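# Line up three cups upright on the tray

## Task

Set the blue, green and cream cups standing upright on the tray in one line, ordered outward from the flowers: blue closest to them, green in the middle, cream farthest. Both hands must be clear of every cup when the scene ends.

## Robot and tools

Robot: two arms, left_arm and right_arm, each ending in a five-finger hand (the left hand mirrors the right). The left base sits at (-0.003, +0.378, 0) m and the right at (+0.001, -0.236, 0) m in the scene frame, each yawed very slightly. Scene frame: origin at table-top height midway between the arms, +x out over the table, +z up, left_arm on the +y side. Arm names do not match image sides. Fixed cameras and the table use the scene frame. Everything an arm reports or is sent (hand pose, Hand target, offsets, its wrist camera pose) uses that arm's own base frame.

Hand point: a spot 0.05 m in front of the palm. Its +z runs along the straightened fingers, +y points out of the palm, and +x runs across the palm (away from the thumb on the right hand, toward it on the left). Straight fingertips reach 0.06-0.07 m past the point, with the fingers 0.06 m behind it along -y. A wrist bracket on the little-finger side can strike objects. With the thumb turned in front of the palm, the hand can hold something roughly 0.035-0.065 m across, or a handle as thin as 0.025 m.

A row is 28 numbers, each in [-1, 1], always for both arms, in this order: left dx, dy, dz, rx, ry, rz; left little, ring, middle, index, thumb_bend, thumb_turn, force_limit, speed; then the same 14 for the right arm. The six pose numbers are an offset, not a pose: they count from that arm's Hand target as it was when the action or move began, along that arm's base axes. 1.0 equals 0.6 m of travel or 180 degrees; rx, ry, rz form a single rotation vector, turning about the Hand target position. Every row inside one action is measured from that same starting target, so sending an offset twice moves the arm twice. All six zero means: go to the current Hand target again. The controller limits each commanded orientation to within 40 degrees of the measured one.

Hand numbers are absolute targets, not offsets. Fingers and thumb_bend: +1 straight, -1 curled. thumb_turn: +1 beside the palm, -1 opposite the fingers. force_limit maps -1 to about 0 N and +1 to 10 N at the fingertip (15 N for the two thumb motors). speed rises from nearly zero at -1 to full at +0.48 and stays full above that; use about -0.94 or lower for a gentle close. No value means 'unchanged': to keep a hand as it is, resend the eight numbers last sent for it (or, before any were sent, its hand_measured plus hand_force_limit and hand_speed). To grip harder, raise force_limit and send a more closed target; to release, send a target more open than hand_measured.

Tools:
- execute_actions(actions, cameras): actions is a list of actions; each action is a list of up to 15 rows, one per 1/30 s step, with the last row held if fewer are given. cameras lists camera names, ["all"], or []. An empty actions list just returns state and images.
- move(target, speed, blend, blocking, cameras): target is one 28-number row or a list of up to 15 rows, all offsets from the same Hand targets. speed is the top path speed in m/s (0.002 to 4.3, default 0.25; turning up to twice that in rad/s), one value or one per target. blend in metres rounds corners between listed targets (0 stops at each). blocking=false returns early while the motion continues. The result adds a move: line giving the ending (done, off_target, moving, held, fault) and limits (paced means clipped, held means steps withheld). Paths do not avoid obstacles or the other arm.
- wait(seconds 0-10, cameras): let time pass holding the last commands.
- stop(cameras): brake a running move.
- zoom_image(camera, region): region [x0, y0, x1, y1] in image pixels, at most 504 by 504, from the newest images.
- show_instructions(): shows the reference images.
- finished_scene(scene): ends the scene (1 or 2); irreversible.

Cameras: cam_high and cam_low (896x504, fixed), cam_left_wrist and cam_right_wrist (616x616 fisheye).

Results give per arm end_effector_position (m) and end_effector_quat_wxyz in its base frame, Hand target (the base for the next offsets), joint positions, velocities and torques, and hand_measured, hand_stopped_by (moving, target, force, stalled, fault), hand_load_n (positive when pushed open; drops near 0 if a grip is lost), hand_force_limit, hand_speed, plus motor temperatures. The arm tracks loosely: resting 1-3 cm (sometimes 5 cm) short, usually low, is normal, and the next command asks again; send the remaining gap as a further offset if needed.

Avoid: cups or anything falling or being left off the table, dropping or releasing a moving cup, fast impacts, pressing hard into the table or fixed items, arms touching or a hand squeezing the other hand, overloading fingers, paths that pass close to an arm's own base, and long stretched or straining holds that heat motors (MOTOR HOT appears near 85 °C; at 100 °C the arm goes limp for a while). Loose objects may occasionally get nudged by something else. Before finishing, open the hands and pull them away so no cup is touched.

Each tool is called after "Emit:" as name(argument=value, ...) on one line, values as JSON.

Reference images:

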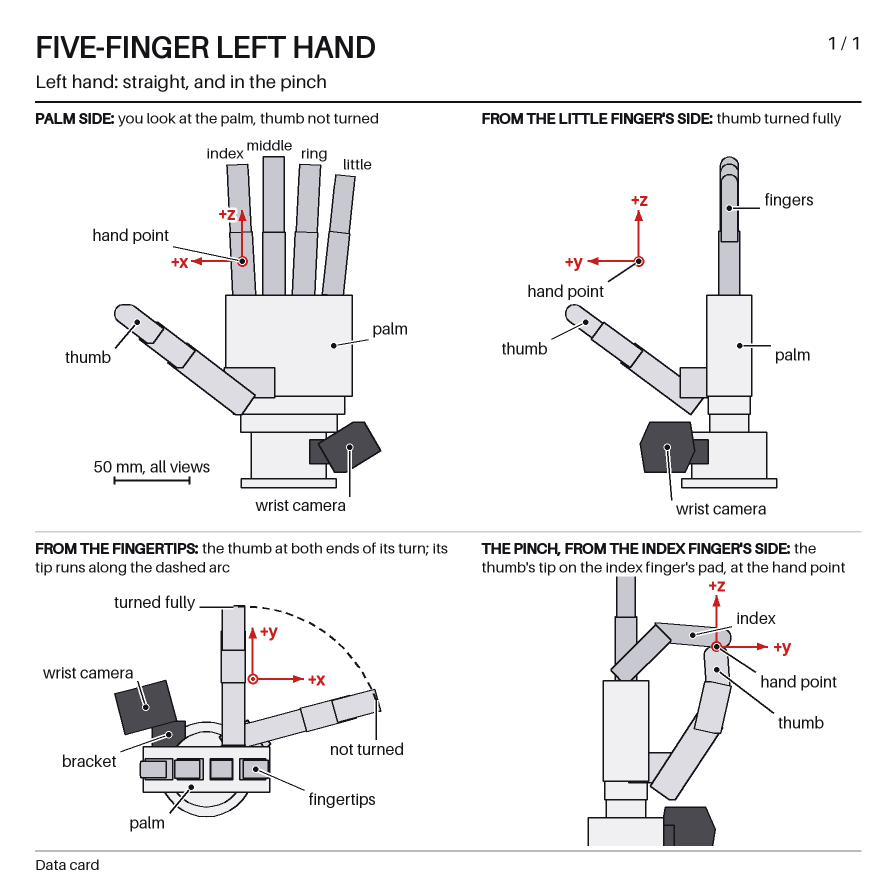

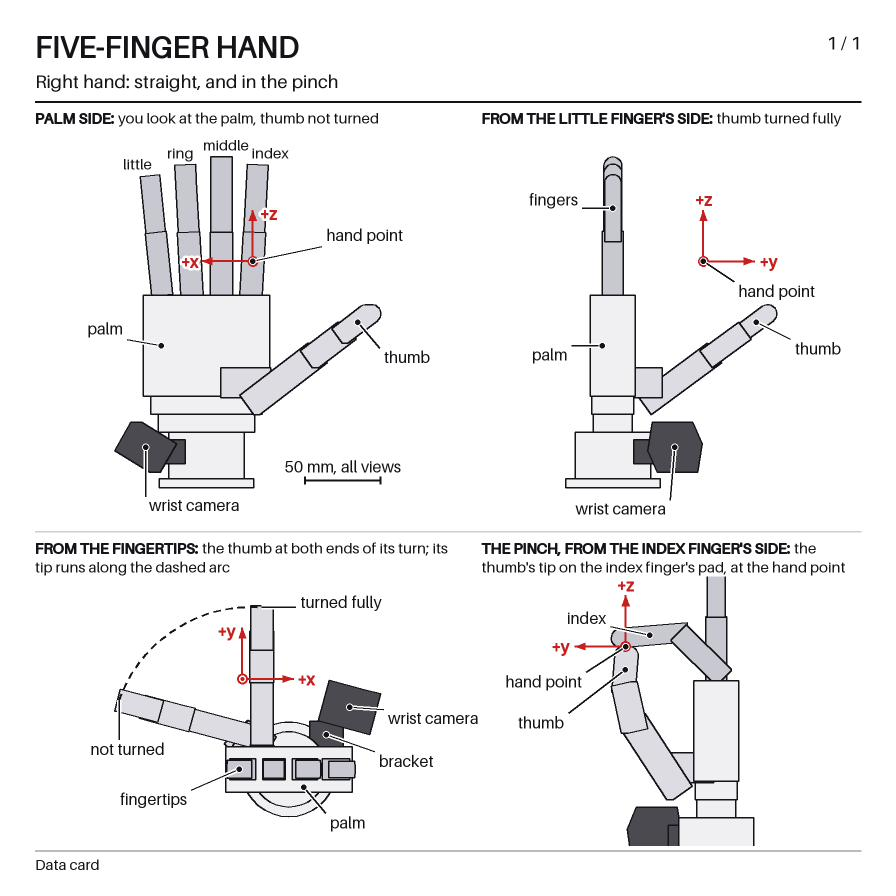

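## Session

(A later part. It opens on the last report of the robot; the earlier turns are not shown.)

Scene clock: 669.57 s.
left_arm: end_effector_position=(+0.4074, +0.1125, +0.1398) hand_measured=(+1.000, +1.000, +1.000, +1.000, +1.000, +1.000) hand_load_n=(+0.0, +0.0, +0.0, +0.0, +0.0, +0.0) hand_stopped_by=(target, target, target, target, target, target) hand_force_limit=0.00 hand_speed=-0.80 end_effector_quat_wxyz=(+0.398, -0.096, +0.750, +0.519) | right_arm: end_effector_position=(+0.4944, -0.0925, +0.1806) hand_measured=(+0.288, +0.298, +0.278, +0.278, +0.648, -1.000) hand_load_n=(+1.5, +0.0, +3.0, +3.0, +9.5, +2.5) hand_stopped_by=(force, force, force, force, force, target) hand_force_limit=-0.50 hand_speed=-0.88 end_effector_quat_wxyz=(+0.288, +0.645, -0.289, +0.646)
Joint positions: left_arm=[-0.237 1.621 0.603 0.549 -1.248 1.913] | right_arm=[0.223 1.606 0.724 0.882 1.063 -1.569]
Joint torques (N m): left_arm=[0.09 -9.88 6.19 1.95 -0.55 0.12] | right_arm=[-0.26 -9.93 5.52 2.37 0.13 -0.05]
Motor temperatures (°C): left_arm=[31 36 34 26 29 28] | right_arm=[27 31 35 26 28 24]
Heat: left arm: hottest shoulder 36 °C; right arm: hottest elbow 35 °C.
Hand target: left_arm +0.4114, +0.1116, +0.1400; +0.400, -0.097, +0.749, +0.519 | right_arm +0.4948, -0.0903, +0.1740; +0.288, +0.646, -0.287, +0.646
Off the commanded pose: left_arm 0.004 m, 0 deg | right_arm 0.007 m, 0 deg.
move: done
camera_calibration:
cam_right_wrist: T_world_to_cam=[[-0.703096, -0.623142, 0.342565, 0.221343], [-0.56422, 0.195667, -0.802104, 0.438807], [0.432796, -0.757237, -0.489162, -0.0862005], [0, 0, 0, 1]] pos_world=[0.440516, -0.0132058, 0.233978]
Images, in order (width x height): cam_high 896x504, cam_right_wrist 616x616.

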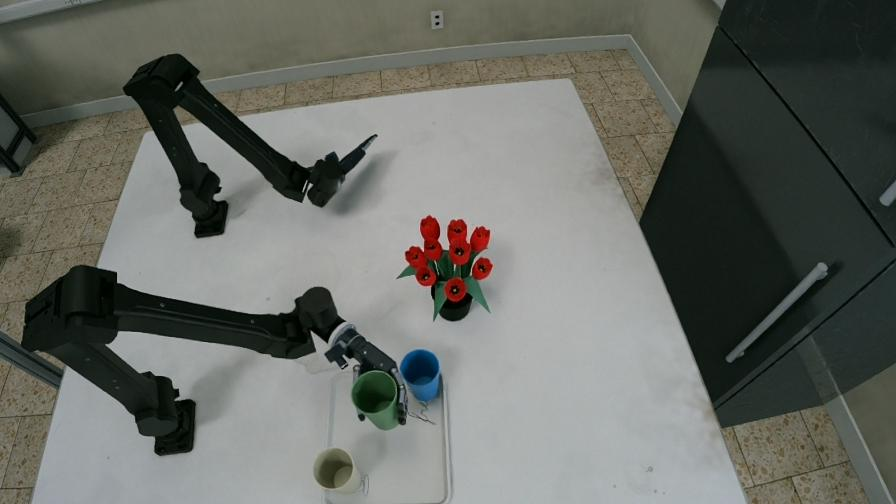

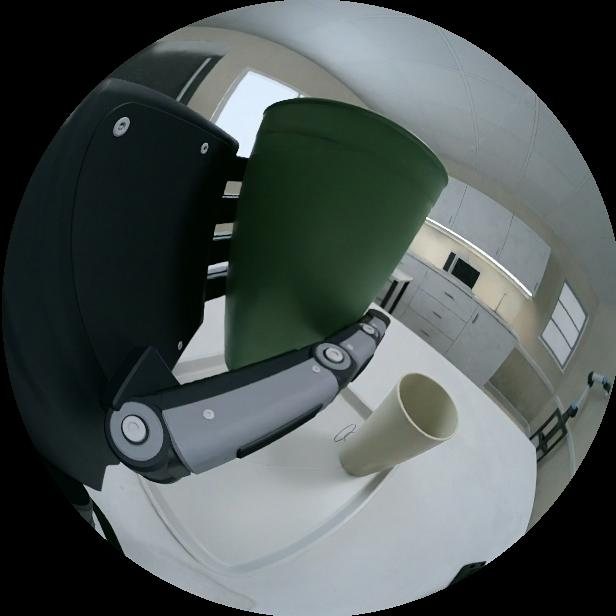

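Emit:
move(target=[[0,0,0,0,0,0,1,1,1,1,1,1,0,-0.8, -0.022,-0.003,-0.04,0,0,0,-0.4,-0.4,-0.4,-0.4,-0.3,-1,-0.5,-0.88],[0,0,0,0,0,0,1,1,1,1,1,1,0,-0.8, -0.022,-0.003,-0.145,0,0,0,-0.4,-0.4,-0.4,-0.4,-0.3,-1,-0.5,-0.88]], speed=[0.08,0.08], blend=[0.01,0], cameras=["cam_right_wrist","cam_high"])

Emit:
zoom_image(camera="cam_high", region=[300, 340, 460, 504])

Scene clock: 675.67 s.
left_arm: end_effector_position=(+0.4074, +0.1125, +0.1398) hand_measured=(+1.000, +1.000, +1.000, +1.000, +1.000, +1.000) hand_load_n=(+0.0, +0.0, +0.0, +0.0, +0.0, +0.0) hand_stopped_by=(target, target, target, target, target, target) hand_force_limit=0.00 hand_speed=-0.80 end_effector_quat_wxyz=(+0.398, -0.096, +0.750, +0.519) | right_arm: end_effector_position=(+0.4820, -0.0954, +0.0929) hand_measured=(+0.288, +0.298, +0.278, +0.278, +0.648, -1.000) hand_load_n=(+1.5, -0.5, +3.0, +2.5, +10.0, +2.5) hand_stopped_by=(force, force, force, force, force, target) hand_force_limit=-0.50 hand_speed=-0.88 end_effector_quat_wxyz=(+0.289, +0.645, -0.290, +0.645)
Joint positions: left_arm=[-0.237 1.621 0.603 0.549 -1.248 1.913] | right_arm=[0.223 1.84 0.66 1.179 1.066 -1.569]
Joint torques (N m): left_arm=[0.21 -9.88 6.24 1.96 -0.55 0.13] | right_arm=[-0.09 -10.81 3.88 2.37 0.14 -0.04]
Heat: left arm: hottest shoulder 36 °C; right arm: hottest elbow 34 °C.
Hand target: left_arm +0.4114, +0.1116, +0.1400; +0.400, -0.097, +0.749, +0.519 | right_arm +0.4817, -0.0921, +0.0870; +0.288, +0.646, -0.287, +0.646
Off the commanded pose: left_arm 0.004 m, 0 deg | right_arm 0.007 m, 0 deg.
move: done
camera_calibration:
cam_right_wrist: T_world_to_cam=[[-0.704175, -0.621395, 0.34352, 0.241444], [-0.564652, 0.196771, -0.801529, 0.362378], [0.430472, -0.758386, -0.489434, -0.124915], [0, 0, 0, 1]] pos_world=[0.428409, -0.0160073, 0.146378]
Images, in order (width x height): cam_high 896x504, cam_right_wrist 616x616.

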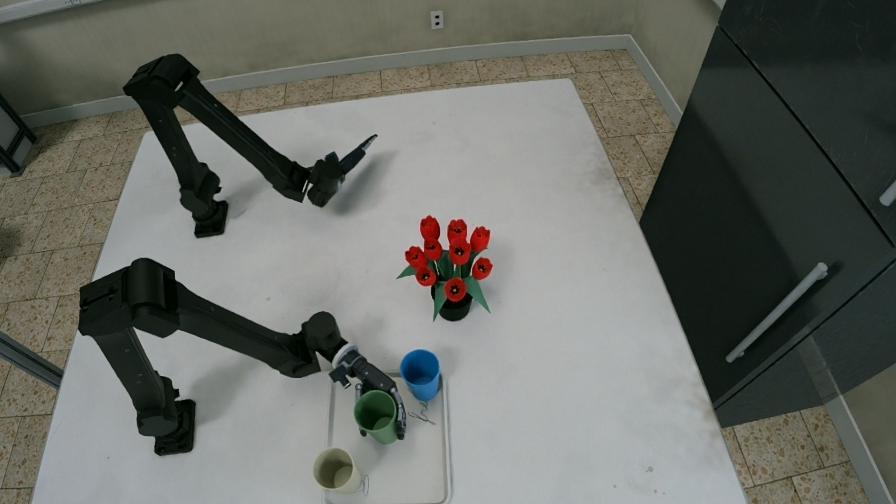

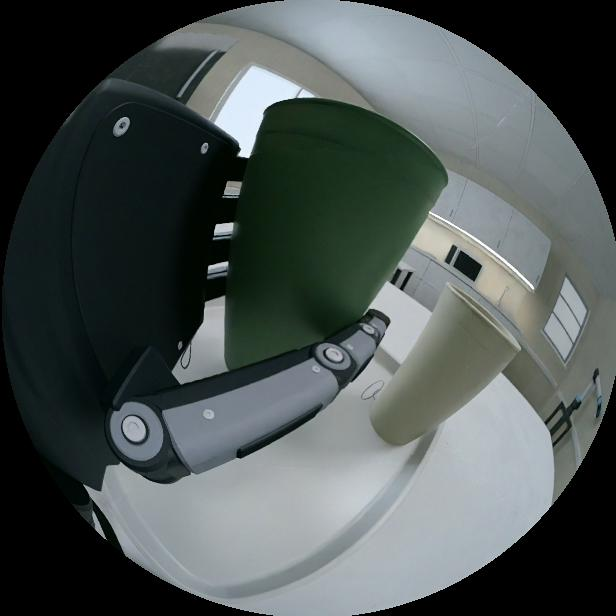

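Scaled by 3.073 from the camera's 896x504 image, which has a finer 1280x720 frame.

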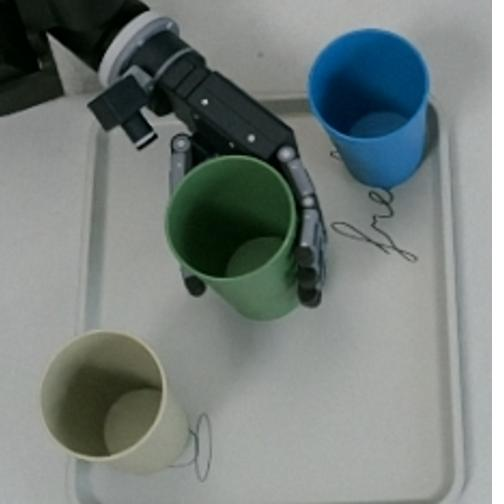

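Emit:
move(target=[0,0,0,0,0,0,1,1,1,1,1,1,0,-0.8, 0,0.003,-0.040,0,0,0,-0.4,-0.4,-0.4,-0.4,-0.3,-1,-0.5,-0.88], speed=0.05, cameras=["cam_high"])

Emit:
zoom_image(camera="cam_high", region=[300, 340, 460, 504])

Scene clock: 680.23 s.
left_arm: end_effector_position=(+0.4074, +0.1125, +0.1398) hand_measured=(+1.000, +1.000, +1.000, +1.000, +1.000, +1.000) hand_load_n=(+0.0, +0.0, +0.0, +0.0, +0.0, +0.0) hand_stopped_by=(target, target, target, target, target, target) hand_force_limit=0.00 hand_speed=-0.80 end_effector_quat_wxyz=(+0.398, -0.096, +0.750, +0.519) | right_arm: end_effector_position=(+0.4799, -0.0941, +0.0676) hand_measured=(+0.288, +0.298, +0.278, +0.278, +0.648, -1.000) hand_load_n=(+1.5, +0.0, +3.0, +3.0, +9.5, +3.0) hand_stopped_by=(force, force, force, force, force, target) hand_force_limit=-0.50 hand_speed=-0.88 end_effector_quat_wxyz=(+0.290, +0.647, -0.288, +0.643)
Joint positions: left_arm=[-0.237 1.621 0.603 0.549 -1.248 1.913] | right_arm=[0.227 1.92 0.66 1.253 1.07 -1.569]
Joint torques (N m): left_arm=[-0.15 -9.88 6.2 1.94 -0.54 0.14] | right_arm=[-0.03 -11.11 3.84 2.35 0.15 -0.05]
Heat: left arm: hottest shoulder 36 °C; right arm: hottest elbow 33 °C.
Hand target: left_arm +0.4114, +0.1116, +0.1400; +0.400, -0.097, +0.749, +0.519 | right_arm +0.4816, -0.0903, +0.0629; +0.288, +0.646, -0.287, +0.646
Off the commanded pose: left_arm 0.004 m, 0 deg | right_arm 0.006 m, 0 deg.
move: done
Images, in order (width x height): cam_high 896x504.

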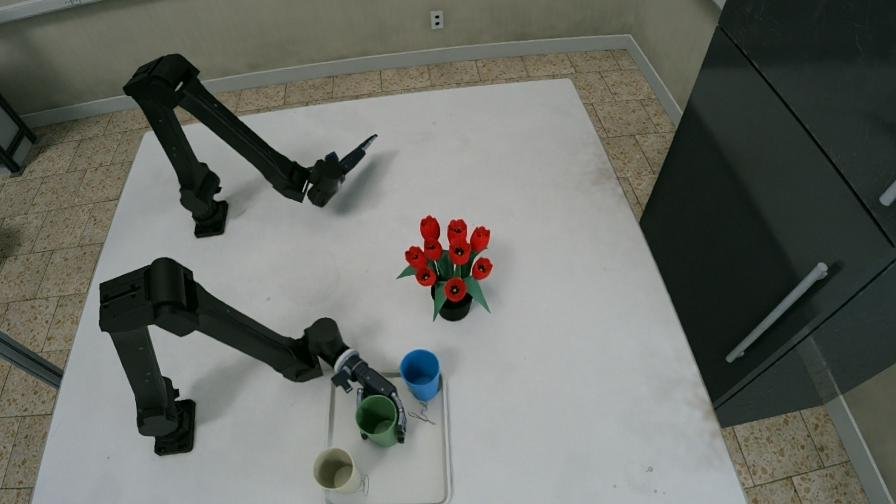

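Scaled by 3.073 from the camera's 896x504 image, which has a finer 1280x720 frame.

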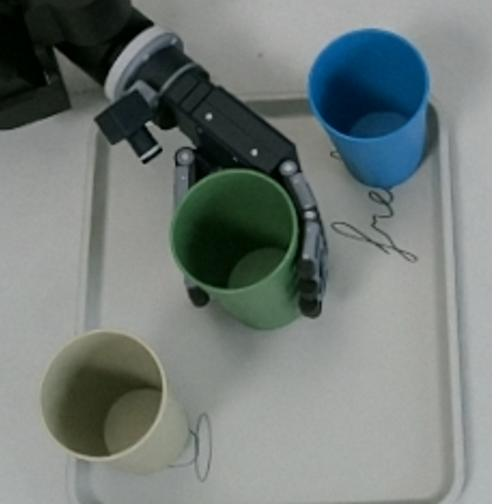

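Emit:
move(target=[0,0,0,0,0,0,1,1,1,1,1,1,0,-0.8, 0.002,0,-0.006,0,0,0,-0.4,-0.4,-0.4,-0.4,-0.3,-1,-0.5,-0.88], speed=0.04)

Emit:
move(target=[0,0,0,0,0,0,1,1,1,1,1,1,0,-0.8, 0,0,-0.004,0,0,0,-0.4,-0.4,-0.4,-0.4,-0.3,-1,-0.5,-0.88], speed=0.04)

Scene clock: 688.60 s.
left_arm: end_effector_position=(+0.4074, +0.1125, +0.1398) hand_measured=(+1.000, +1.000, +1.000, +1.000, +1.000, +1.000) hand_load_n=(+0.0, +0.0, +0.0, +0.0, +0.0, +0.0) hand_stopped_by=(target, target, target, target, target, target) hand_force_limit=0.00 hand_speed=-0.80 end_effector_quat_wxyz=(+0.398, -0.096, +0.750, +0.519) | right_arm: end_effector_position=(+0.4794, -0.0942, +0.0635) hand_measured=(+0.288, +0.298, +0.278, +0.278, +0.648, -1.000) hand_load_n=(+1.5, +0.0, +3.0, +3.0, +9.5, +2.5) hand_stopped_by=(force, force, force, force, force, target) hand_force_limit=-0.50 hand_speed=-0.88 end_effector_quat_wxyz=(+0.291, +0.648, -0.288, +0.643)
Joint positions: left_arm=[-0.237 1.621 0.603 0.549 -1.248 1.913] | right_arm=[0.227 1.932 0.66 1.261 1.07 -1.569]
Joint torques (N m): left_arm=[0.15 -9.7 6.22 1.89 -0.56 0.14] | right_arm=[-0.15 -10.99 4.05 2.39 0.12 -0.05]
Heat: left arm: hottest shoulder 36 °C; right arm: hottest elbow 32 °C.
Hand target: left_arm +0.4114, +0.1116, +0.1400; +0.400, -0.097, +0.749, +0.519 | right_arm +0.4828, -0.0903, +0.0595; +0.288, +0.646, -0.287, +0.646
Off the commanded pose: left_arm 0.004 m, 0 deg | right_arm 0.007 m, 1 deg.
move: done

Scene clock: 689.37 s.
left_arm: end_effector_position=(+0.4074, +0.1125, +0.1398) hand_measured=(+1.000, +1.000, +1.000, +1.000, +1.000, +1.000) hand_load_n=(+0.0, +0.0, +0.0, +0.0, +0.0, +0.0) hand_stopped_by=(target, target, target, target, target, target) hand_force_limit=0.00 hand_speed=-0.80 end_effector_quat_wxyz=(+0.398, -0.096, +0.750, +0.519) | right_arm: end_effector_position=(+0.4792, -0.0943, +0.0611) hand_measured=(+0.288, +0.298, +0.278, +0.278, +0.648, -1.000) hand_load_n=(+2.0, +0.0, +3.0, +3.0, +9.5, +2.5) hand_stopped_by=(force, force, force, force, force, target) hand_force_limit=-0.50 hand_speed=-0.88 end_effector_quat_wxyz=(+0.291, +0.648, -0.288, +0.642)
Joint positions: left_arm=[-0.237 1.621 0.603 0.549 -1.248 1.913] | right_arm=[0.227 1.939 0.66 1.268 1.07 -1.569]
Joint torques (N m): left_arm=[-0.26 -9.76 6.23 1.92 -0.54 0.12] | right_arm=[-0.03 -11.11 4.01 2.33 0.13 -0.05]
Heat: left arm: hottest shoulder 36 °C; right arm: hottest elbow 32 °C.
Hand target: left_arm +0.4114, +0.1116, +0.1400; +0.400, -0.097, +0.749, +0.519 | right_arm +0.4828, -0.0903, +0.0570; +0.288, +0.646, -0.287, +0.646
Off the commanded pose: left_arm 0.004 m, 0 deg | right_arm 0.007 m, 1 deg.
move: done

Emit:
move(target=[0,0,0,0,0,0,1,1,1,1,1,1,0,-0.8, 0,0,-0.004,0,0,0,-0.4,-0.4,-0.4,-0.4,-0.3,-1,-0.5,-0.88], speed=0.04, cameras=["cam_low","cam_right_wrist"])

Emit:
zoom_image(camera="cam_low", region=[420, 230, 500, 280])

Emit:
zoom_image(camera="cam_right_wrist", region=[150, 300, 350, 450])

Scene clock: 694.23 s.
left_arm: end_effector_position=(+0.4074, +0.1125, +0.1398) hand_measured=(+1.000, +1.000, +1.000, +1.000, +1.000, +1.000) hand_load_n=(+0.0, +0.0, +0.0, +0.0, +0.0, +0.0) hand_stopped_by=(target, target, target, target, target, target) hand_force_limit=0.00 hand_speed=-0.80 end_effector_quat_wxyz=(+0.398, -0.096, +0.750, +0.519) | right_arm: end_effector_position=(+0.4788, -0.0944, +0.0585) hand_measured=(+0.288, +0.298, +0.278, +0.278, +0.648, -1.000) hand_load_n=(+2.0, +0.0, +3.0, +3.0, +9.5, +2.5) hand_stopped_by=(force, force, force, force, force, target) hand_force_limit=-0.50 hand_speed=-0.88 end_effector_quat_wxyz=(+0.291, +0.648, -0.287, +0.642)
Joint positions: left_arm=[-0.237 1.621 0.603 0.549 -1.248 1.913] | right_arm=[0.227 1.947 0.66 1.275 1.07 -1.569]
Joint torques (N m): left_arm=[-0.38 -9.82 6.16 1.98 -0.56 0.14] | right_arm=[-0.09 -11.05 4.05 2.33 0.13 -0.04]
Heat: left arm: hottest shoulder 36 °C; right arm: hottest elbow 32 °C.
Hand target: left_arm +0.4114, +0.1116, +0.1400; +0.400, -0.097, +0.749, +0.519 | right_arm +0.4828, -0.0903, +0.0546; +0.288, +0.646, -0.287, +0.646
Off the commanded pose: left_arm 0.004 m, 0 deg | right_arm 0.007 m, 1 deg.
move: done
camera_calibration:
cam_right_wrist: T_world_to_cam=[[-0.700679, -0.620272, 0.352579, 0.249582], [-0.57314, 0.195019, -0.795913, 0.336299], [0.424923, -0.759757, -0.492148, -0.136928], [0, 0, 0, 1]] pos_world=[0.425807, -0.0148078, 0.112279]
Images, in order (width x height): cam_low 896x504, cam_right_wrist 616x616.

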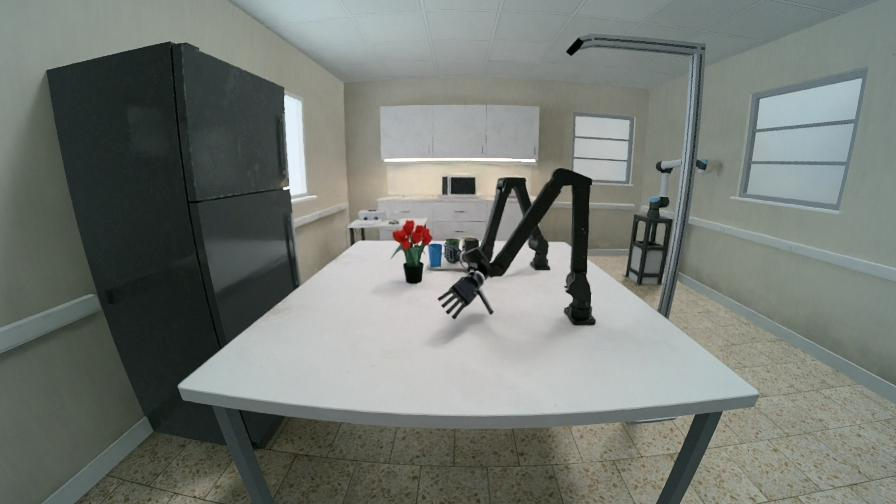

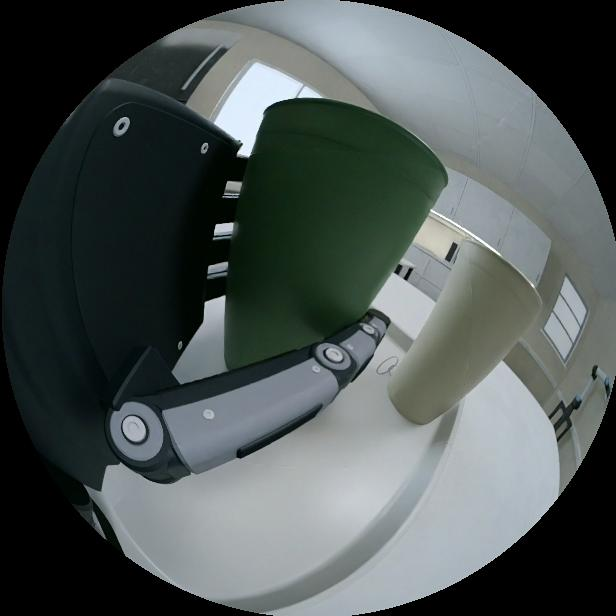

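Scaled by 6.300 from the camera's 896x504 image, which has a finer 1280x720 frame.

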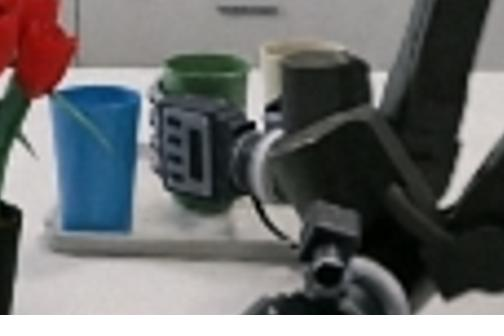

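Scaled by 2.520 from the camera's 616x616 image, which has a finer 880x880 frame.

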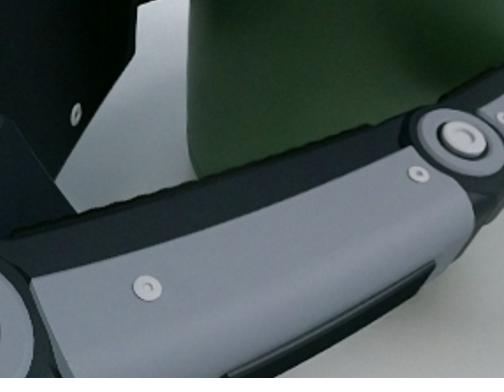

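Emit:
move(target=[0,0,0,0,0,0,1,1,1,1,1,1,0,-0.8, 0,0,-0.004,0,0,0,-0.4,-0.4,-0.4,-0.4,-0.3,-1,-0.5,-0.88], speed=0.04)

Emit:
move(target=[0,0,0,0,0,0,1,1,1,1,1,1,0,-0.8, 0,0,-0.004,0,0,0,-0.4,-0.4,-0.4,-0.4,-0.3,-1,-0.5,-0.88], speed=0.04, cameras=["cam_low"])

Emit:
zoom_image(camera="cam_low", region=[420, 230, 500, 280])

Scene clock: 697.80 s.
left_arm: end_effector_position=(+0.4074, +0.1125, +0.1398) hand_measured=(+1.000, +1.000, +1.000, +1.000, +1.000, +1.000) hand_load_n=(+0.0, +0.0, +0.0, +0.0, +0.0, +0.0) hand_stopped_by=(target, target, target, target, target, target) hand_force_limit=0.00 hand_speed=-0.80 end_effector_quat_wxyz=(+0.398, -0.096, +0.750, +0.519) | right_arm: end_effector_position=(+0.4785, -0.0944, +0.0559) hand_measured=(+0.288, +0.298, +0.278, +0.278, +0.648, -1.000) hand_load_n=(+2.0, +0.0, +3.0, +3.0, +9.5, +2.5) hand_stopped_by=(force, force, force, force, force, target) hand_force_limit=-0.50 hand_speed=-0.88 end_effector_quat_wxyz=(+0.292, +0.649, -0.287, +0.642)
Joint positions: left_arm=[-0.237 1.621 0.603 0.549 -1.248 1.913] | right_arm=[0.227 1.955 0.66 1.282 1.07 -1.569]
Joint torques (N m): left_arm=[0.26 -9.7 6.24 2 -0.57 0.14] | right_arm=[-0.09 -11.16 4.11 2.4 0.13 -0.05]
Heat: left arm: hottest shoulder 36 °C; right arm: hottest elbow 32 °C.
Hand target: left_arm +0.4114, +0.1116, +0.1400; +0.400, -0.097, +0.749, +0.519 | right_arm +0.4828, -0.0903, +0.0521; +0.288, +0.646, -0.287, +0.646
Off the commanded pose: left_arm 0.004 m, 0 deg | right_arm 0.007 m, 1 deg.
move: done

Scene clock: 698.57 s.
left_arm: end_effector_position=(+0.4074, +0.1125, +0.1398) hand_measured=(+1.000, +1.000, +1.000, +1.000, +1.000, +1.000) hand_load_n=(+0.0, +0.0, +0.0, +0.0, +0.0, +0.0) hand_stopped_by=(target, target, target, target, target, target) hand_force_limit=0.00 hand_speed=-0.80 end_effector_quat_wxyz=(+0.398, -0.096, +0.750, +0.519) | right_arm: end_effector_position=(+0.4781, -0.0945, +0.0533) hand_measured=(+0.288, +0.298, +0.278, +0.278, +0.648, -1.000) hand_load_n=(+2.0, +0.0, +3.0, +3.0, +10.0, +2.5) hand_stopped_by=(force, force, force, force, force, target) hand_force_limit=-0.50 hand_speed=-0.88 end_effector_quat_wxyz=(+0.292, +0.649, -0.287, +0.641)
Joint positions: left_arm=[-0.237 1.621 0.603 0.549 -1.248 1.913] | right_arm=[0.227 1.963 0.66 1.289 1.07 -1.569]
Joint torques (N m): left_arm=[0.32 -9.93 6.23 1.89 -0.55 0.14] | right_arm=[-0.09 -11.16 4.14 2.25 0.12 -0.05]
Heat: left arm: hottest shoulder 36 °C; right arm: hottest elbow 32 °C.
Hand target: left_arm +0.4114, +0.1116, +0.1400; +0.400, -0.097, +0.749, +0.519 | right_arm +0.4828, -0.0903, +0.0498; +0.288, +0.646, -0.287, +0.646
Off the commanded pose: left_arm 0.004 m, 0 deg | right_arm 0.007 m, 1 deg.
move: done
Images, in order (width x height): cam_low 896x504.

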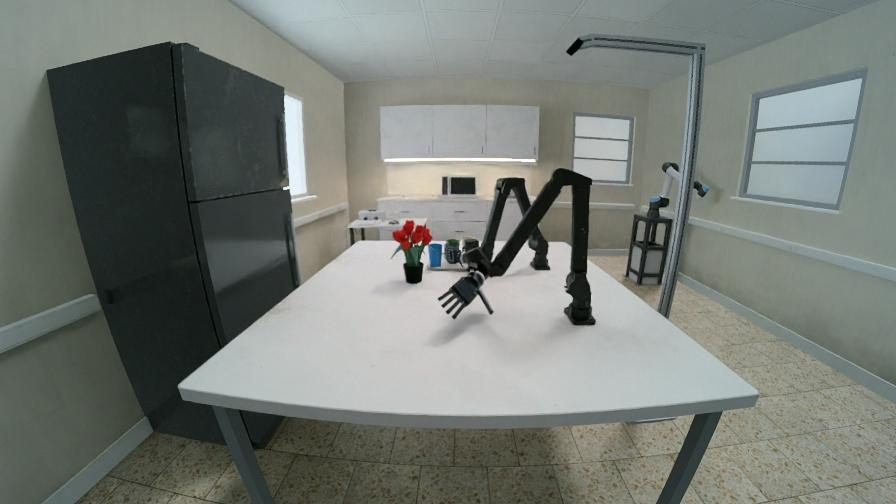

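Scaled by 6.300 from the camera's 896x504 image, which has a finer 1280x720 frame.

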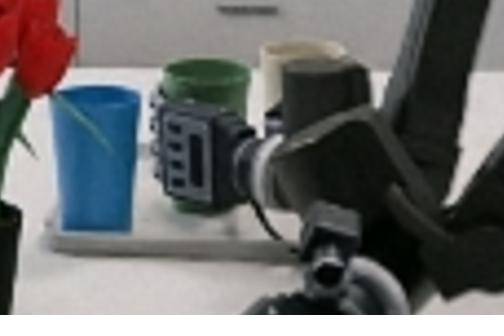

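Emit:
move(target=[0,0,0,0,0,0,1,1,1,1,1,1,0,-0.8, 0,0,-0.004,0,0,0,-0.4,-0.4,-0.4,-0.4,-0.3,-1,-0.5,-0.88], speed=0.04)

Emit:
move(target=[0,0,0,0,0,0,1,1,1,1,1,1,0,-0.8, 0,0,-0.004,0,0,0,-0.4,-0.4,-0.4,-0.4,-0.3,-1,-0.5,-0.88], speed=0.04, cameras=["cam_low","cam_high"])

Emit:
zoom_image(camera="cam_low", region=[420, 230, 500, 280])

Emit:
zoom_image(camera="cam_high", region=[300, 340, 460, 504])

Scene clock: 704.77 s.
left_arm: end_effector_position=(+0.4074, +0.1125, +0.1398) hand_measured=(+1.000, +1.000, +1.000, +1.000, +1.000, +1.000) hand_load_n=(-0.5, +0.0, +0.0, +0.0, +0.0, +0.0) hand_stopped_by=(target, target, target, target, target, target) hand_force_limit=0.00 hand_speed=-0.80 end_effector_quat_wxyz=(+0.398, -0.096, +0.750, +0.519) | right_arm: end_effector_position=(+0.4780, -0.0946, +0.0529) hand_measured=(+0.288, +0.298, +0.278, +0.278, +0.648, -1.000) hand_load_n=(+2.0, +0.0, +3.0, +2.5, +9.5, +2.0) hand_stopped_by=(force, force, force, force, force, target) hand_force_limit=-0.50 hand_speed=-0.88 end_effector_quat_wxyz=(+0.291, +0.647, -0.288, +0.643)
Joint positions: left_arm=[-0.237 1.621 0.603 0.549 -1.248 1.913] | right_arm=[0.227 1.967 0.66 1.298 1.071 -1.569]
Joint torques (N m): left_arm=[0.26 -9.82 6.26 1.85 -0.56 0.12] | right_arm=[-0.03 -10.75 4.15 2.21 0.1 -0.05]
Heat: left arm: hottest shoulder 36 °C; right arm: hottest shoulder 31 °C.
Hand target: left_arm +0.4114, +0.1116, +0.1400; +0.400, -0.097, +0.749, +0.519 | right_arm +0.4828, -0.0903, +0.0473; +0.288, +0.646, -0.287, +0.646
Off the commanded pose: left_arm 0.004 m, 0 deg | right_arm 0.009 m, 1 deg.
move: done

Scene clock: 705.57 s.
left_arm: end_effector_position=(+0.4074, +0.1125, +0.1398) hand_measured=(+1.000, +1.000, +1.000, +1.000, +1.000, +1.000) hand_load_n=(+0.0, +0.0, +0.0, +0.0, +0.0, +0.0) hand_stopped_by=(target, target, target, target, target, target) hand_force_limit=0.00 hand_speed=-0.80 end_effector_quat_wxyz=(+0.398, -0.096, +0.750, +0.519) | right_arm: end_effector_position=(+0.4780, -0.0946, +0.0528) hand_measured=(+0.288, +0.298, +0.278, +0.278, +0.648, -1.000) hand_load_n=(+2.5, +0.0, +3.0, +2.5, +10.0, +1.5) hand_stopped_by=(force, force, force, force, force, target) hand_force_limit=-0.50 hand_speed=-0.88 end_effector_quat_wxyz=(+0.289, +0.645, -0.290, +0.645)
Joint positions: left_arm=[-0.237 1.621 0.603 0.549 -1.248 1.913] | right_arm=[0.227 1.97 0.66 1.308 1.071 -1.569]
Joint torques (N m): left_arm=[-0.15 -9.76 6.24 1.96 -0.54 0.14] | right_arm=[-0.09 -10.46 4.19 2.15 0.07 -0.05]
Heat: left arm: hottest shoulder 36 °C; right arm: hottest shoulder 31 °C.
Hand target: left_arm +0.4114, +0.1116, +0.1400; +0.400, -0.097, +0.749, +0.519 | right_arm +0.4829, -0.0903, +0.0450; +0.288, +0.646, -0.287, +0.646
Off the commanded pose: left_arm 0.004 m, 0 deg | right_arm 0.010 m, 0 deg.
move: done
Images, in order (width x height): cam_high 896x504, cam_low 896x504.

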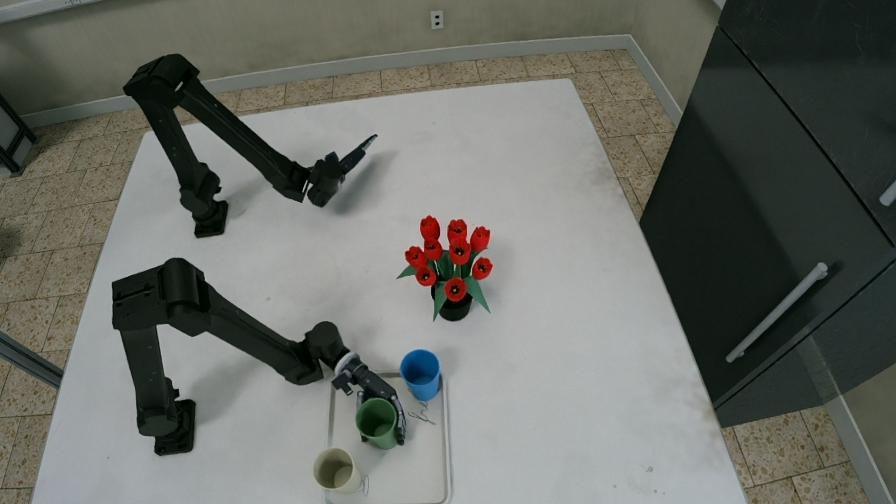

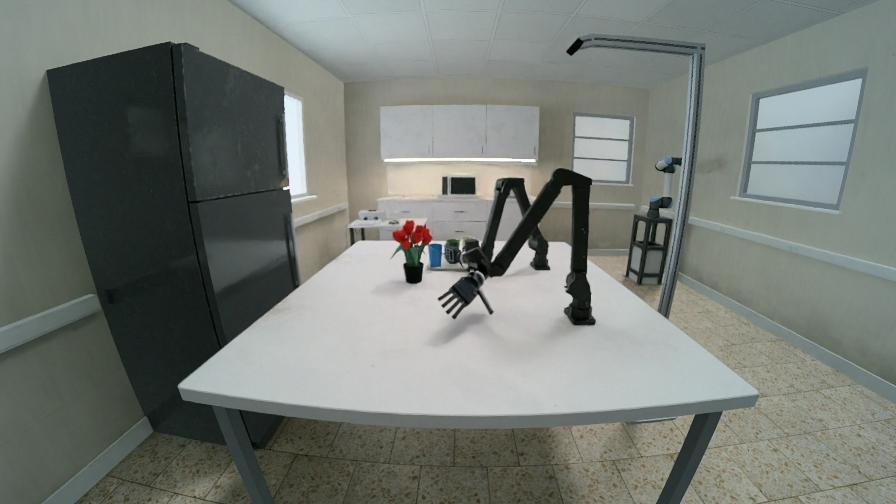

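Scaled by 6.300 from the camera's 896x504 image, which has a finer 1280x720 frame.

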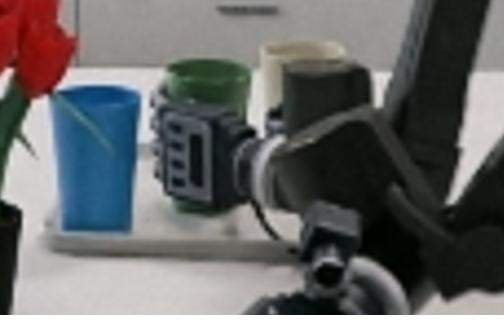

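Scaled by 3.073 from the camera's 896x504 image, which has a finer 1280x720 frame.

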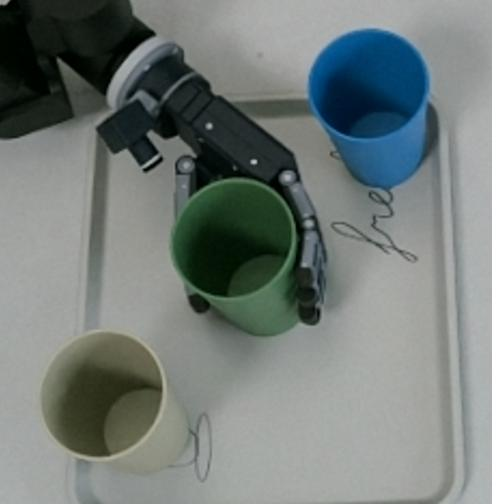

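Emit:
move(target=[[0,0,0,0,0,0,1,1,1,1,1,1,0,-0.8, 0,0,0.008,0,0,0,-0.4,-0.4,-0.4,-0.4,-0.3,-1,-0.5,-0.88],[0,0,0,0,0,0,1,1,1,1,1,1,0,-0.8, 0,0,0.010,0,0,0,1,1,1,1,1,-1,-0.5,-0.7]], speed=0.04, cameras=["cam_low","cam_high"])

Emit:
zoom_image(camera="cam_high", region=[300, 340, 460, 504])

Scene clock: 712.40 s.
left_arm: end_effector_position=(+0.4074, +0.1125, +0.1398) hand_measured=(+1.000, +1.000, +1.000, +1.000, +1.000, +1.000) hand_load_n=(+0.0, +0.0, +0.5, +0.0, +0.0, +0.0) hand_stopped_by=(target, target, target, target, target, target) hand_force_limit=0.00 hand_speed=-0.80 end_effector_quat_wxyz=(+0.398, -0.096, +0.750, +0.519) | right_arm: end_effector_position=(+0.4779, -0.0947, +0.0528) hand_measured=(+1.000, +1.000, +1.000, +1.000, +1.000, -1.000) hand_load_n=(+0.0, +0.0, +0.0, +0.0, +0.0, +0.0) hand_stopped_by=(target, target, target, target, target, target) hand_force_limit=-0.50 hand_speed=-0.70 end_effector_quat_wxyz=(+0.290, +0.645, -0.290, +0.645)
Joint positions: left_arm=[-0.237 1.621 0.603 0.549 -1.248 1.913] | right_arm=[0.227 1.97 0.66 1.308 1.072 -1.569]
Joint torques (N m): left_arm=[0.03 -9.88 6.26 2.02 -0.57 0.11] | right_arm=[-0.03 -11.93 4.04 1.61 0.03 -0.05]
Heat: left arm: hottest shoulder 36 °C; right arm: hottest shoulder 31 °C.
Hand target: left_arm +0.4114, +0.1116, +0.1400; +0.400, -0.097, +0.749, +0.519 | right_arm +0.4828, -0.0903, +0.0510; +0.288, +0.646, -0.287, +0.646
Off the commanded pose: left_arm 0.004 m, 0 deg | right_arm 0.007 m, 0 deg.
move: done
Images, in order (width x height): cam_high 896x504, cam_low 896x504.

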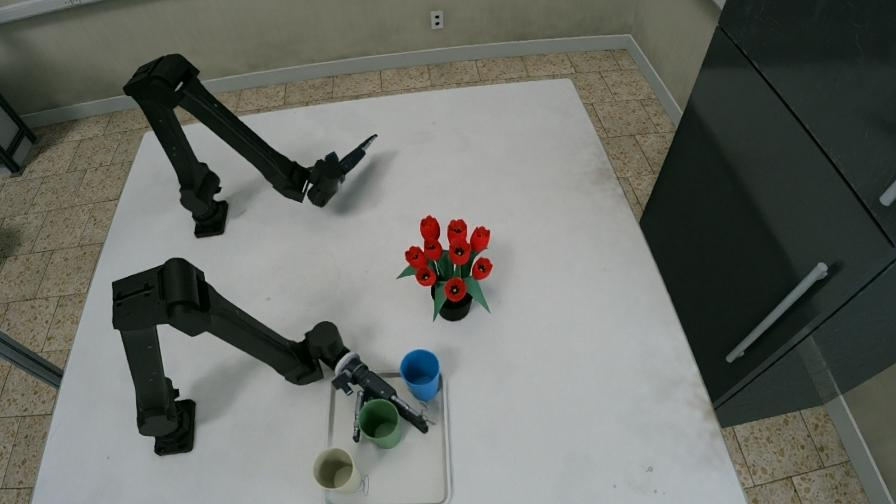

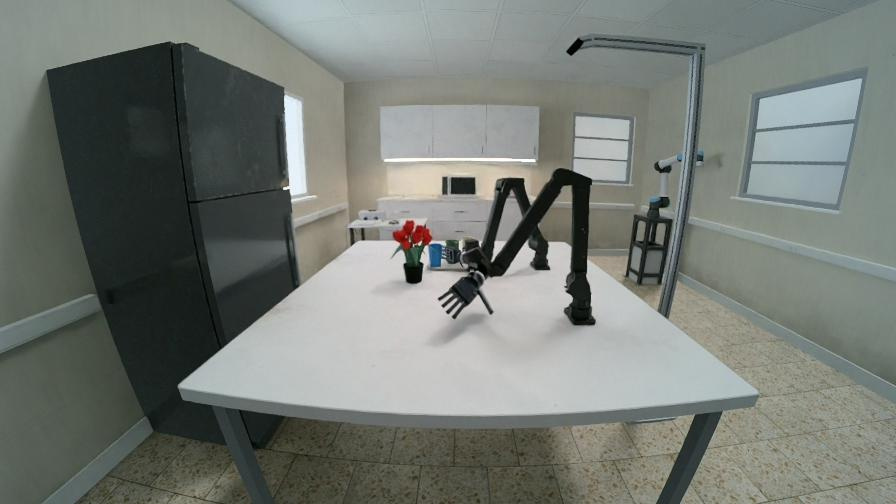

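Scaled by 3.073 from the camera's 896x504 image, which has a finer 1280x720 frame.

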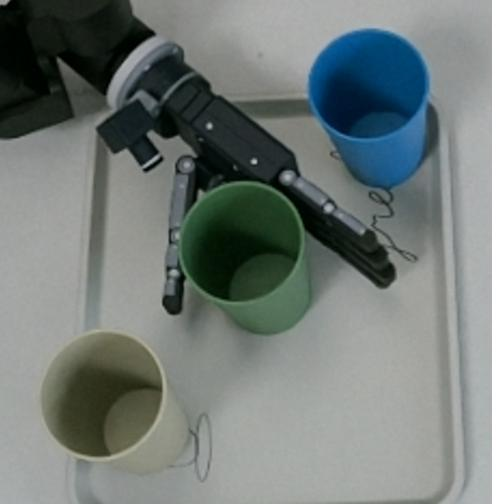

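Emit:
move(target=[[0,0,0,0,0,0,1,1,1,1,1,1,0,-0.8, -0.014,0.030,0.006,0,0,0,1,1,1,1,1,-1,-0.5,-0.7],[0,0,0,0,0,0,1,1,1,1,1,1,0,-0.8, -0.116,0.142,0.012,0,0,0,1,1,1,1,1,-1,-0.5,-0.7],[0,0,0,0,0,0,1,1,1,1,1,1,0,-0.8, -0.12,0.145,0.2,0,0,0,1,1,1,1,1,-1,-0.5,-0.7]], speed=[0.06,0.1,0.2], blend=[0.005,0.02,0], cameras=["cam_low","cam_high","cam_right_wrist"])

Emit:
zoom_image(camera="cam_high", region=[300, 340, 460, 504])

Emit:
zoom_image(camera="cam_low", region=[420, 230, 500, 280])

Scene clock: 720.73 s.
left_arm: end_effector_position=(+0.4074, +0.1125, +0.1398) hand_measured=(+1.000, +1.000, +1.000, +1.000, +1.000, +1.000) hand_load_n=(+0.0, +0.0, +0.0, +0.0, +0.0, +0.0) hand_stopped_by=(target, target, target, target, target, target) hand_force_limit=0.00 hand_speed=-0.80 end_effector_quat_wxyz=(+0.398, -0.096, +0.750, +0.519) | right_arm: end_effector_position=(+0.4063, -0.0087, +0.1645) hand_measured=(+1.000, +1.000, +1.000, +1.000, +1.000, -1.000) hand_load_n=(+0.0, +0.0, +0.0, +0.0, +0.0, +0.5) hand_stopped_by=(target, target, target, target, target, target) hand_force_limit=-0.50 hand_speed=-0.70 end_effector_quat_wxyz=(+0.298, +0.649, -0.280, +0.641)
Joint positions: left_arm=[-0.237 1.621 0.603 0.549 -1.248 1.913] | right_arm=[0.503 1.548 0.568 0.983 1.346 -1.601]
Joint torques (N m): left_arm=[-0.21 -9.64 6.3 1.88 -0.58 0.15] | right_arm=[-0.09 -10.05 6.26 0.9 0.09 0.1]
Heat: left arm: hottest shoulder 36 °C; right arm: hottest shoulder 32 °C.
Hand target: left_arm +0.4114, +0.1116, +0.1400; +0.400, -0.097, +0.749, +0.519 | right_arm +0.4108, -0.0033, +0.1710; +0.288, +0.646, -0.287, +0.646
Off the commanded pose: left_arm 0.004 m, 0 deg | right_arm 0.010 m, 2 deg.
move: done
camera_calibration:
cam_right_wrist: T_world_to_cam=[[-0.697365, -0.613807, 0.370031, 0.210343], [-0.58083, 0.181524, -0.793527, 0.365], [0.419903, -0.768304, -0.483106, 0.0116314], [0, 0, 0, 1]] pos_world=[0.353805, 0.0717903, 0.217423]
Images, in order (width x height): cam_high 896x504, cam_low 896x504, cam_right_wrist 616x616.

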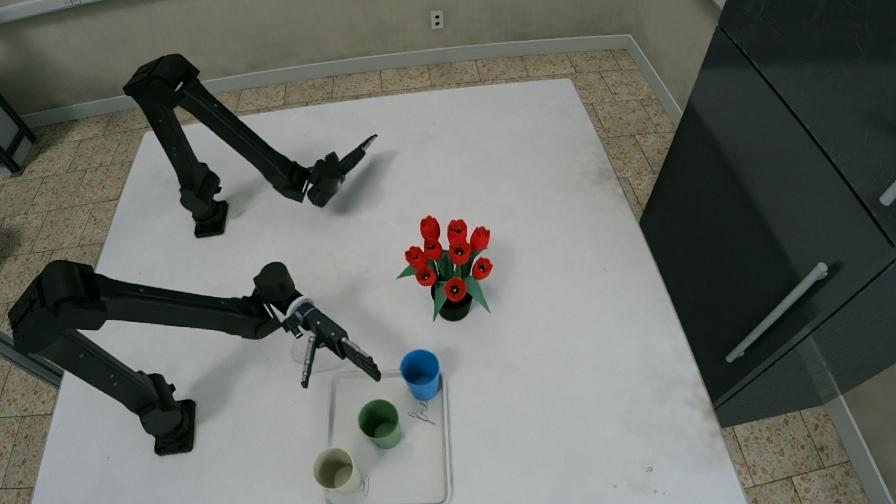

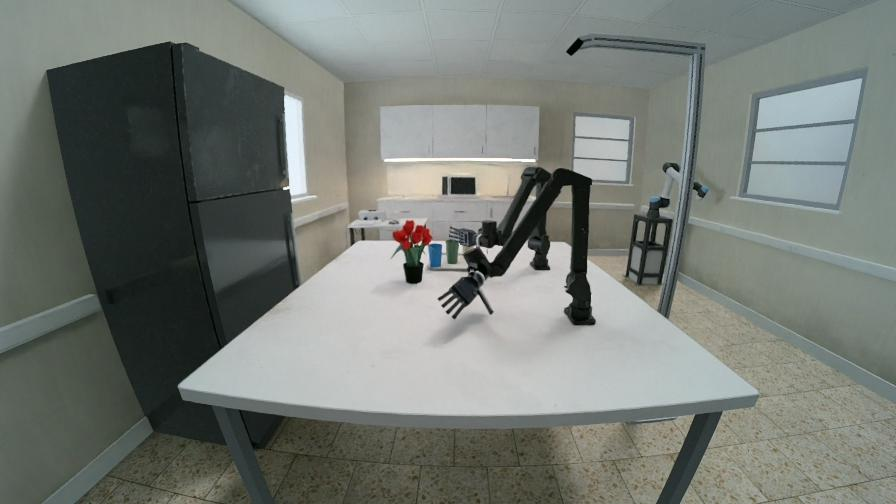

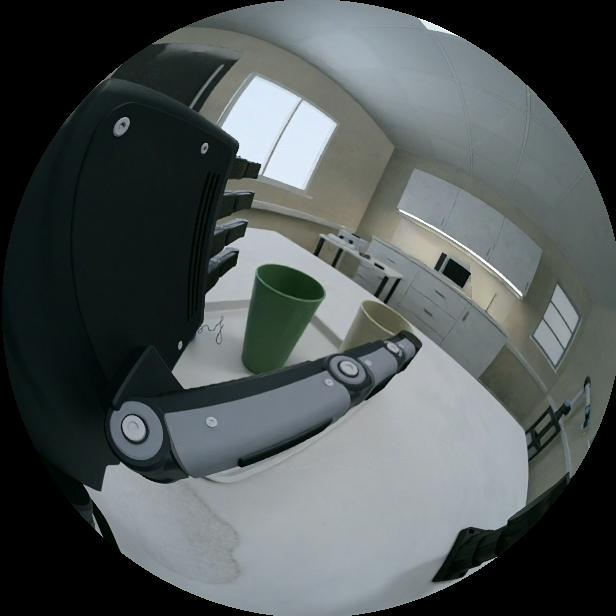

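Scaled by 3.073 from the camera's 896x504 image, which has a finer 1280x720 frame.

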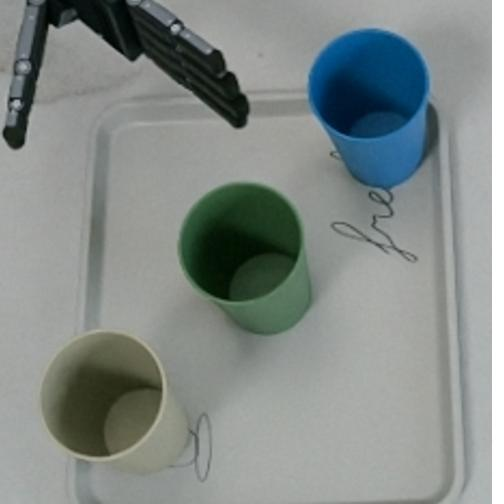

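Scaled by 6.300 from the camera's 896x504 image, which has a finer 1280x720 frame.

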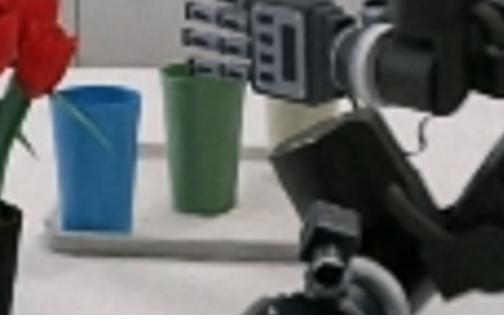

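Emit:
finished_scene(scene=1)

The scene is finished: the task was done.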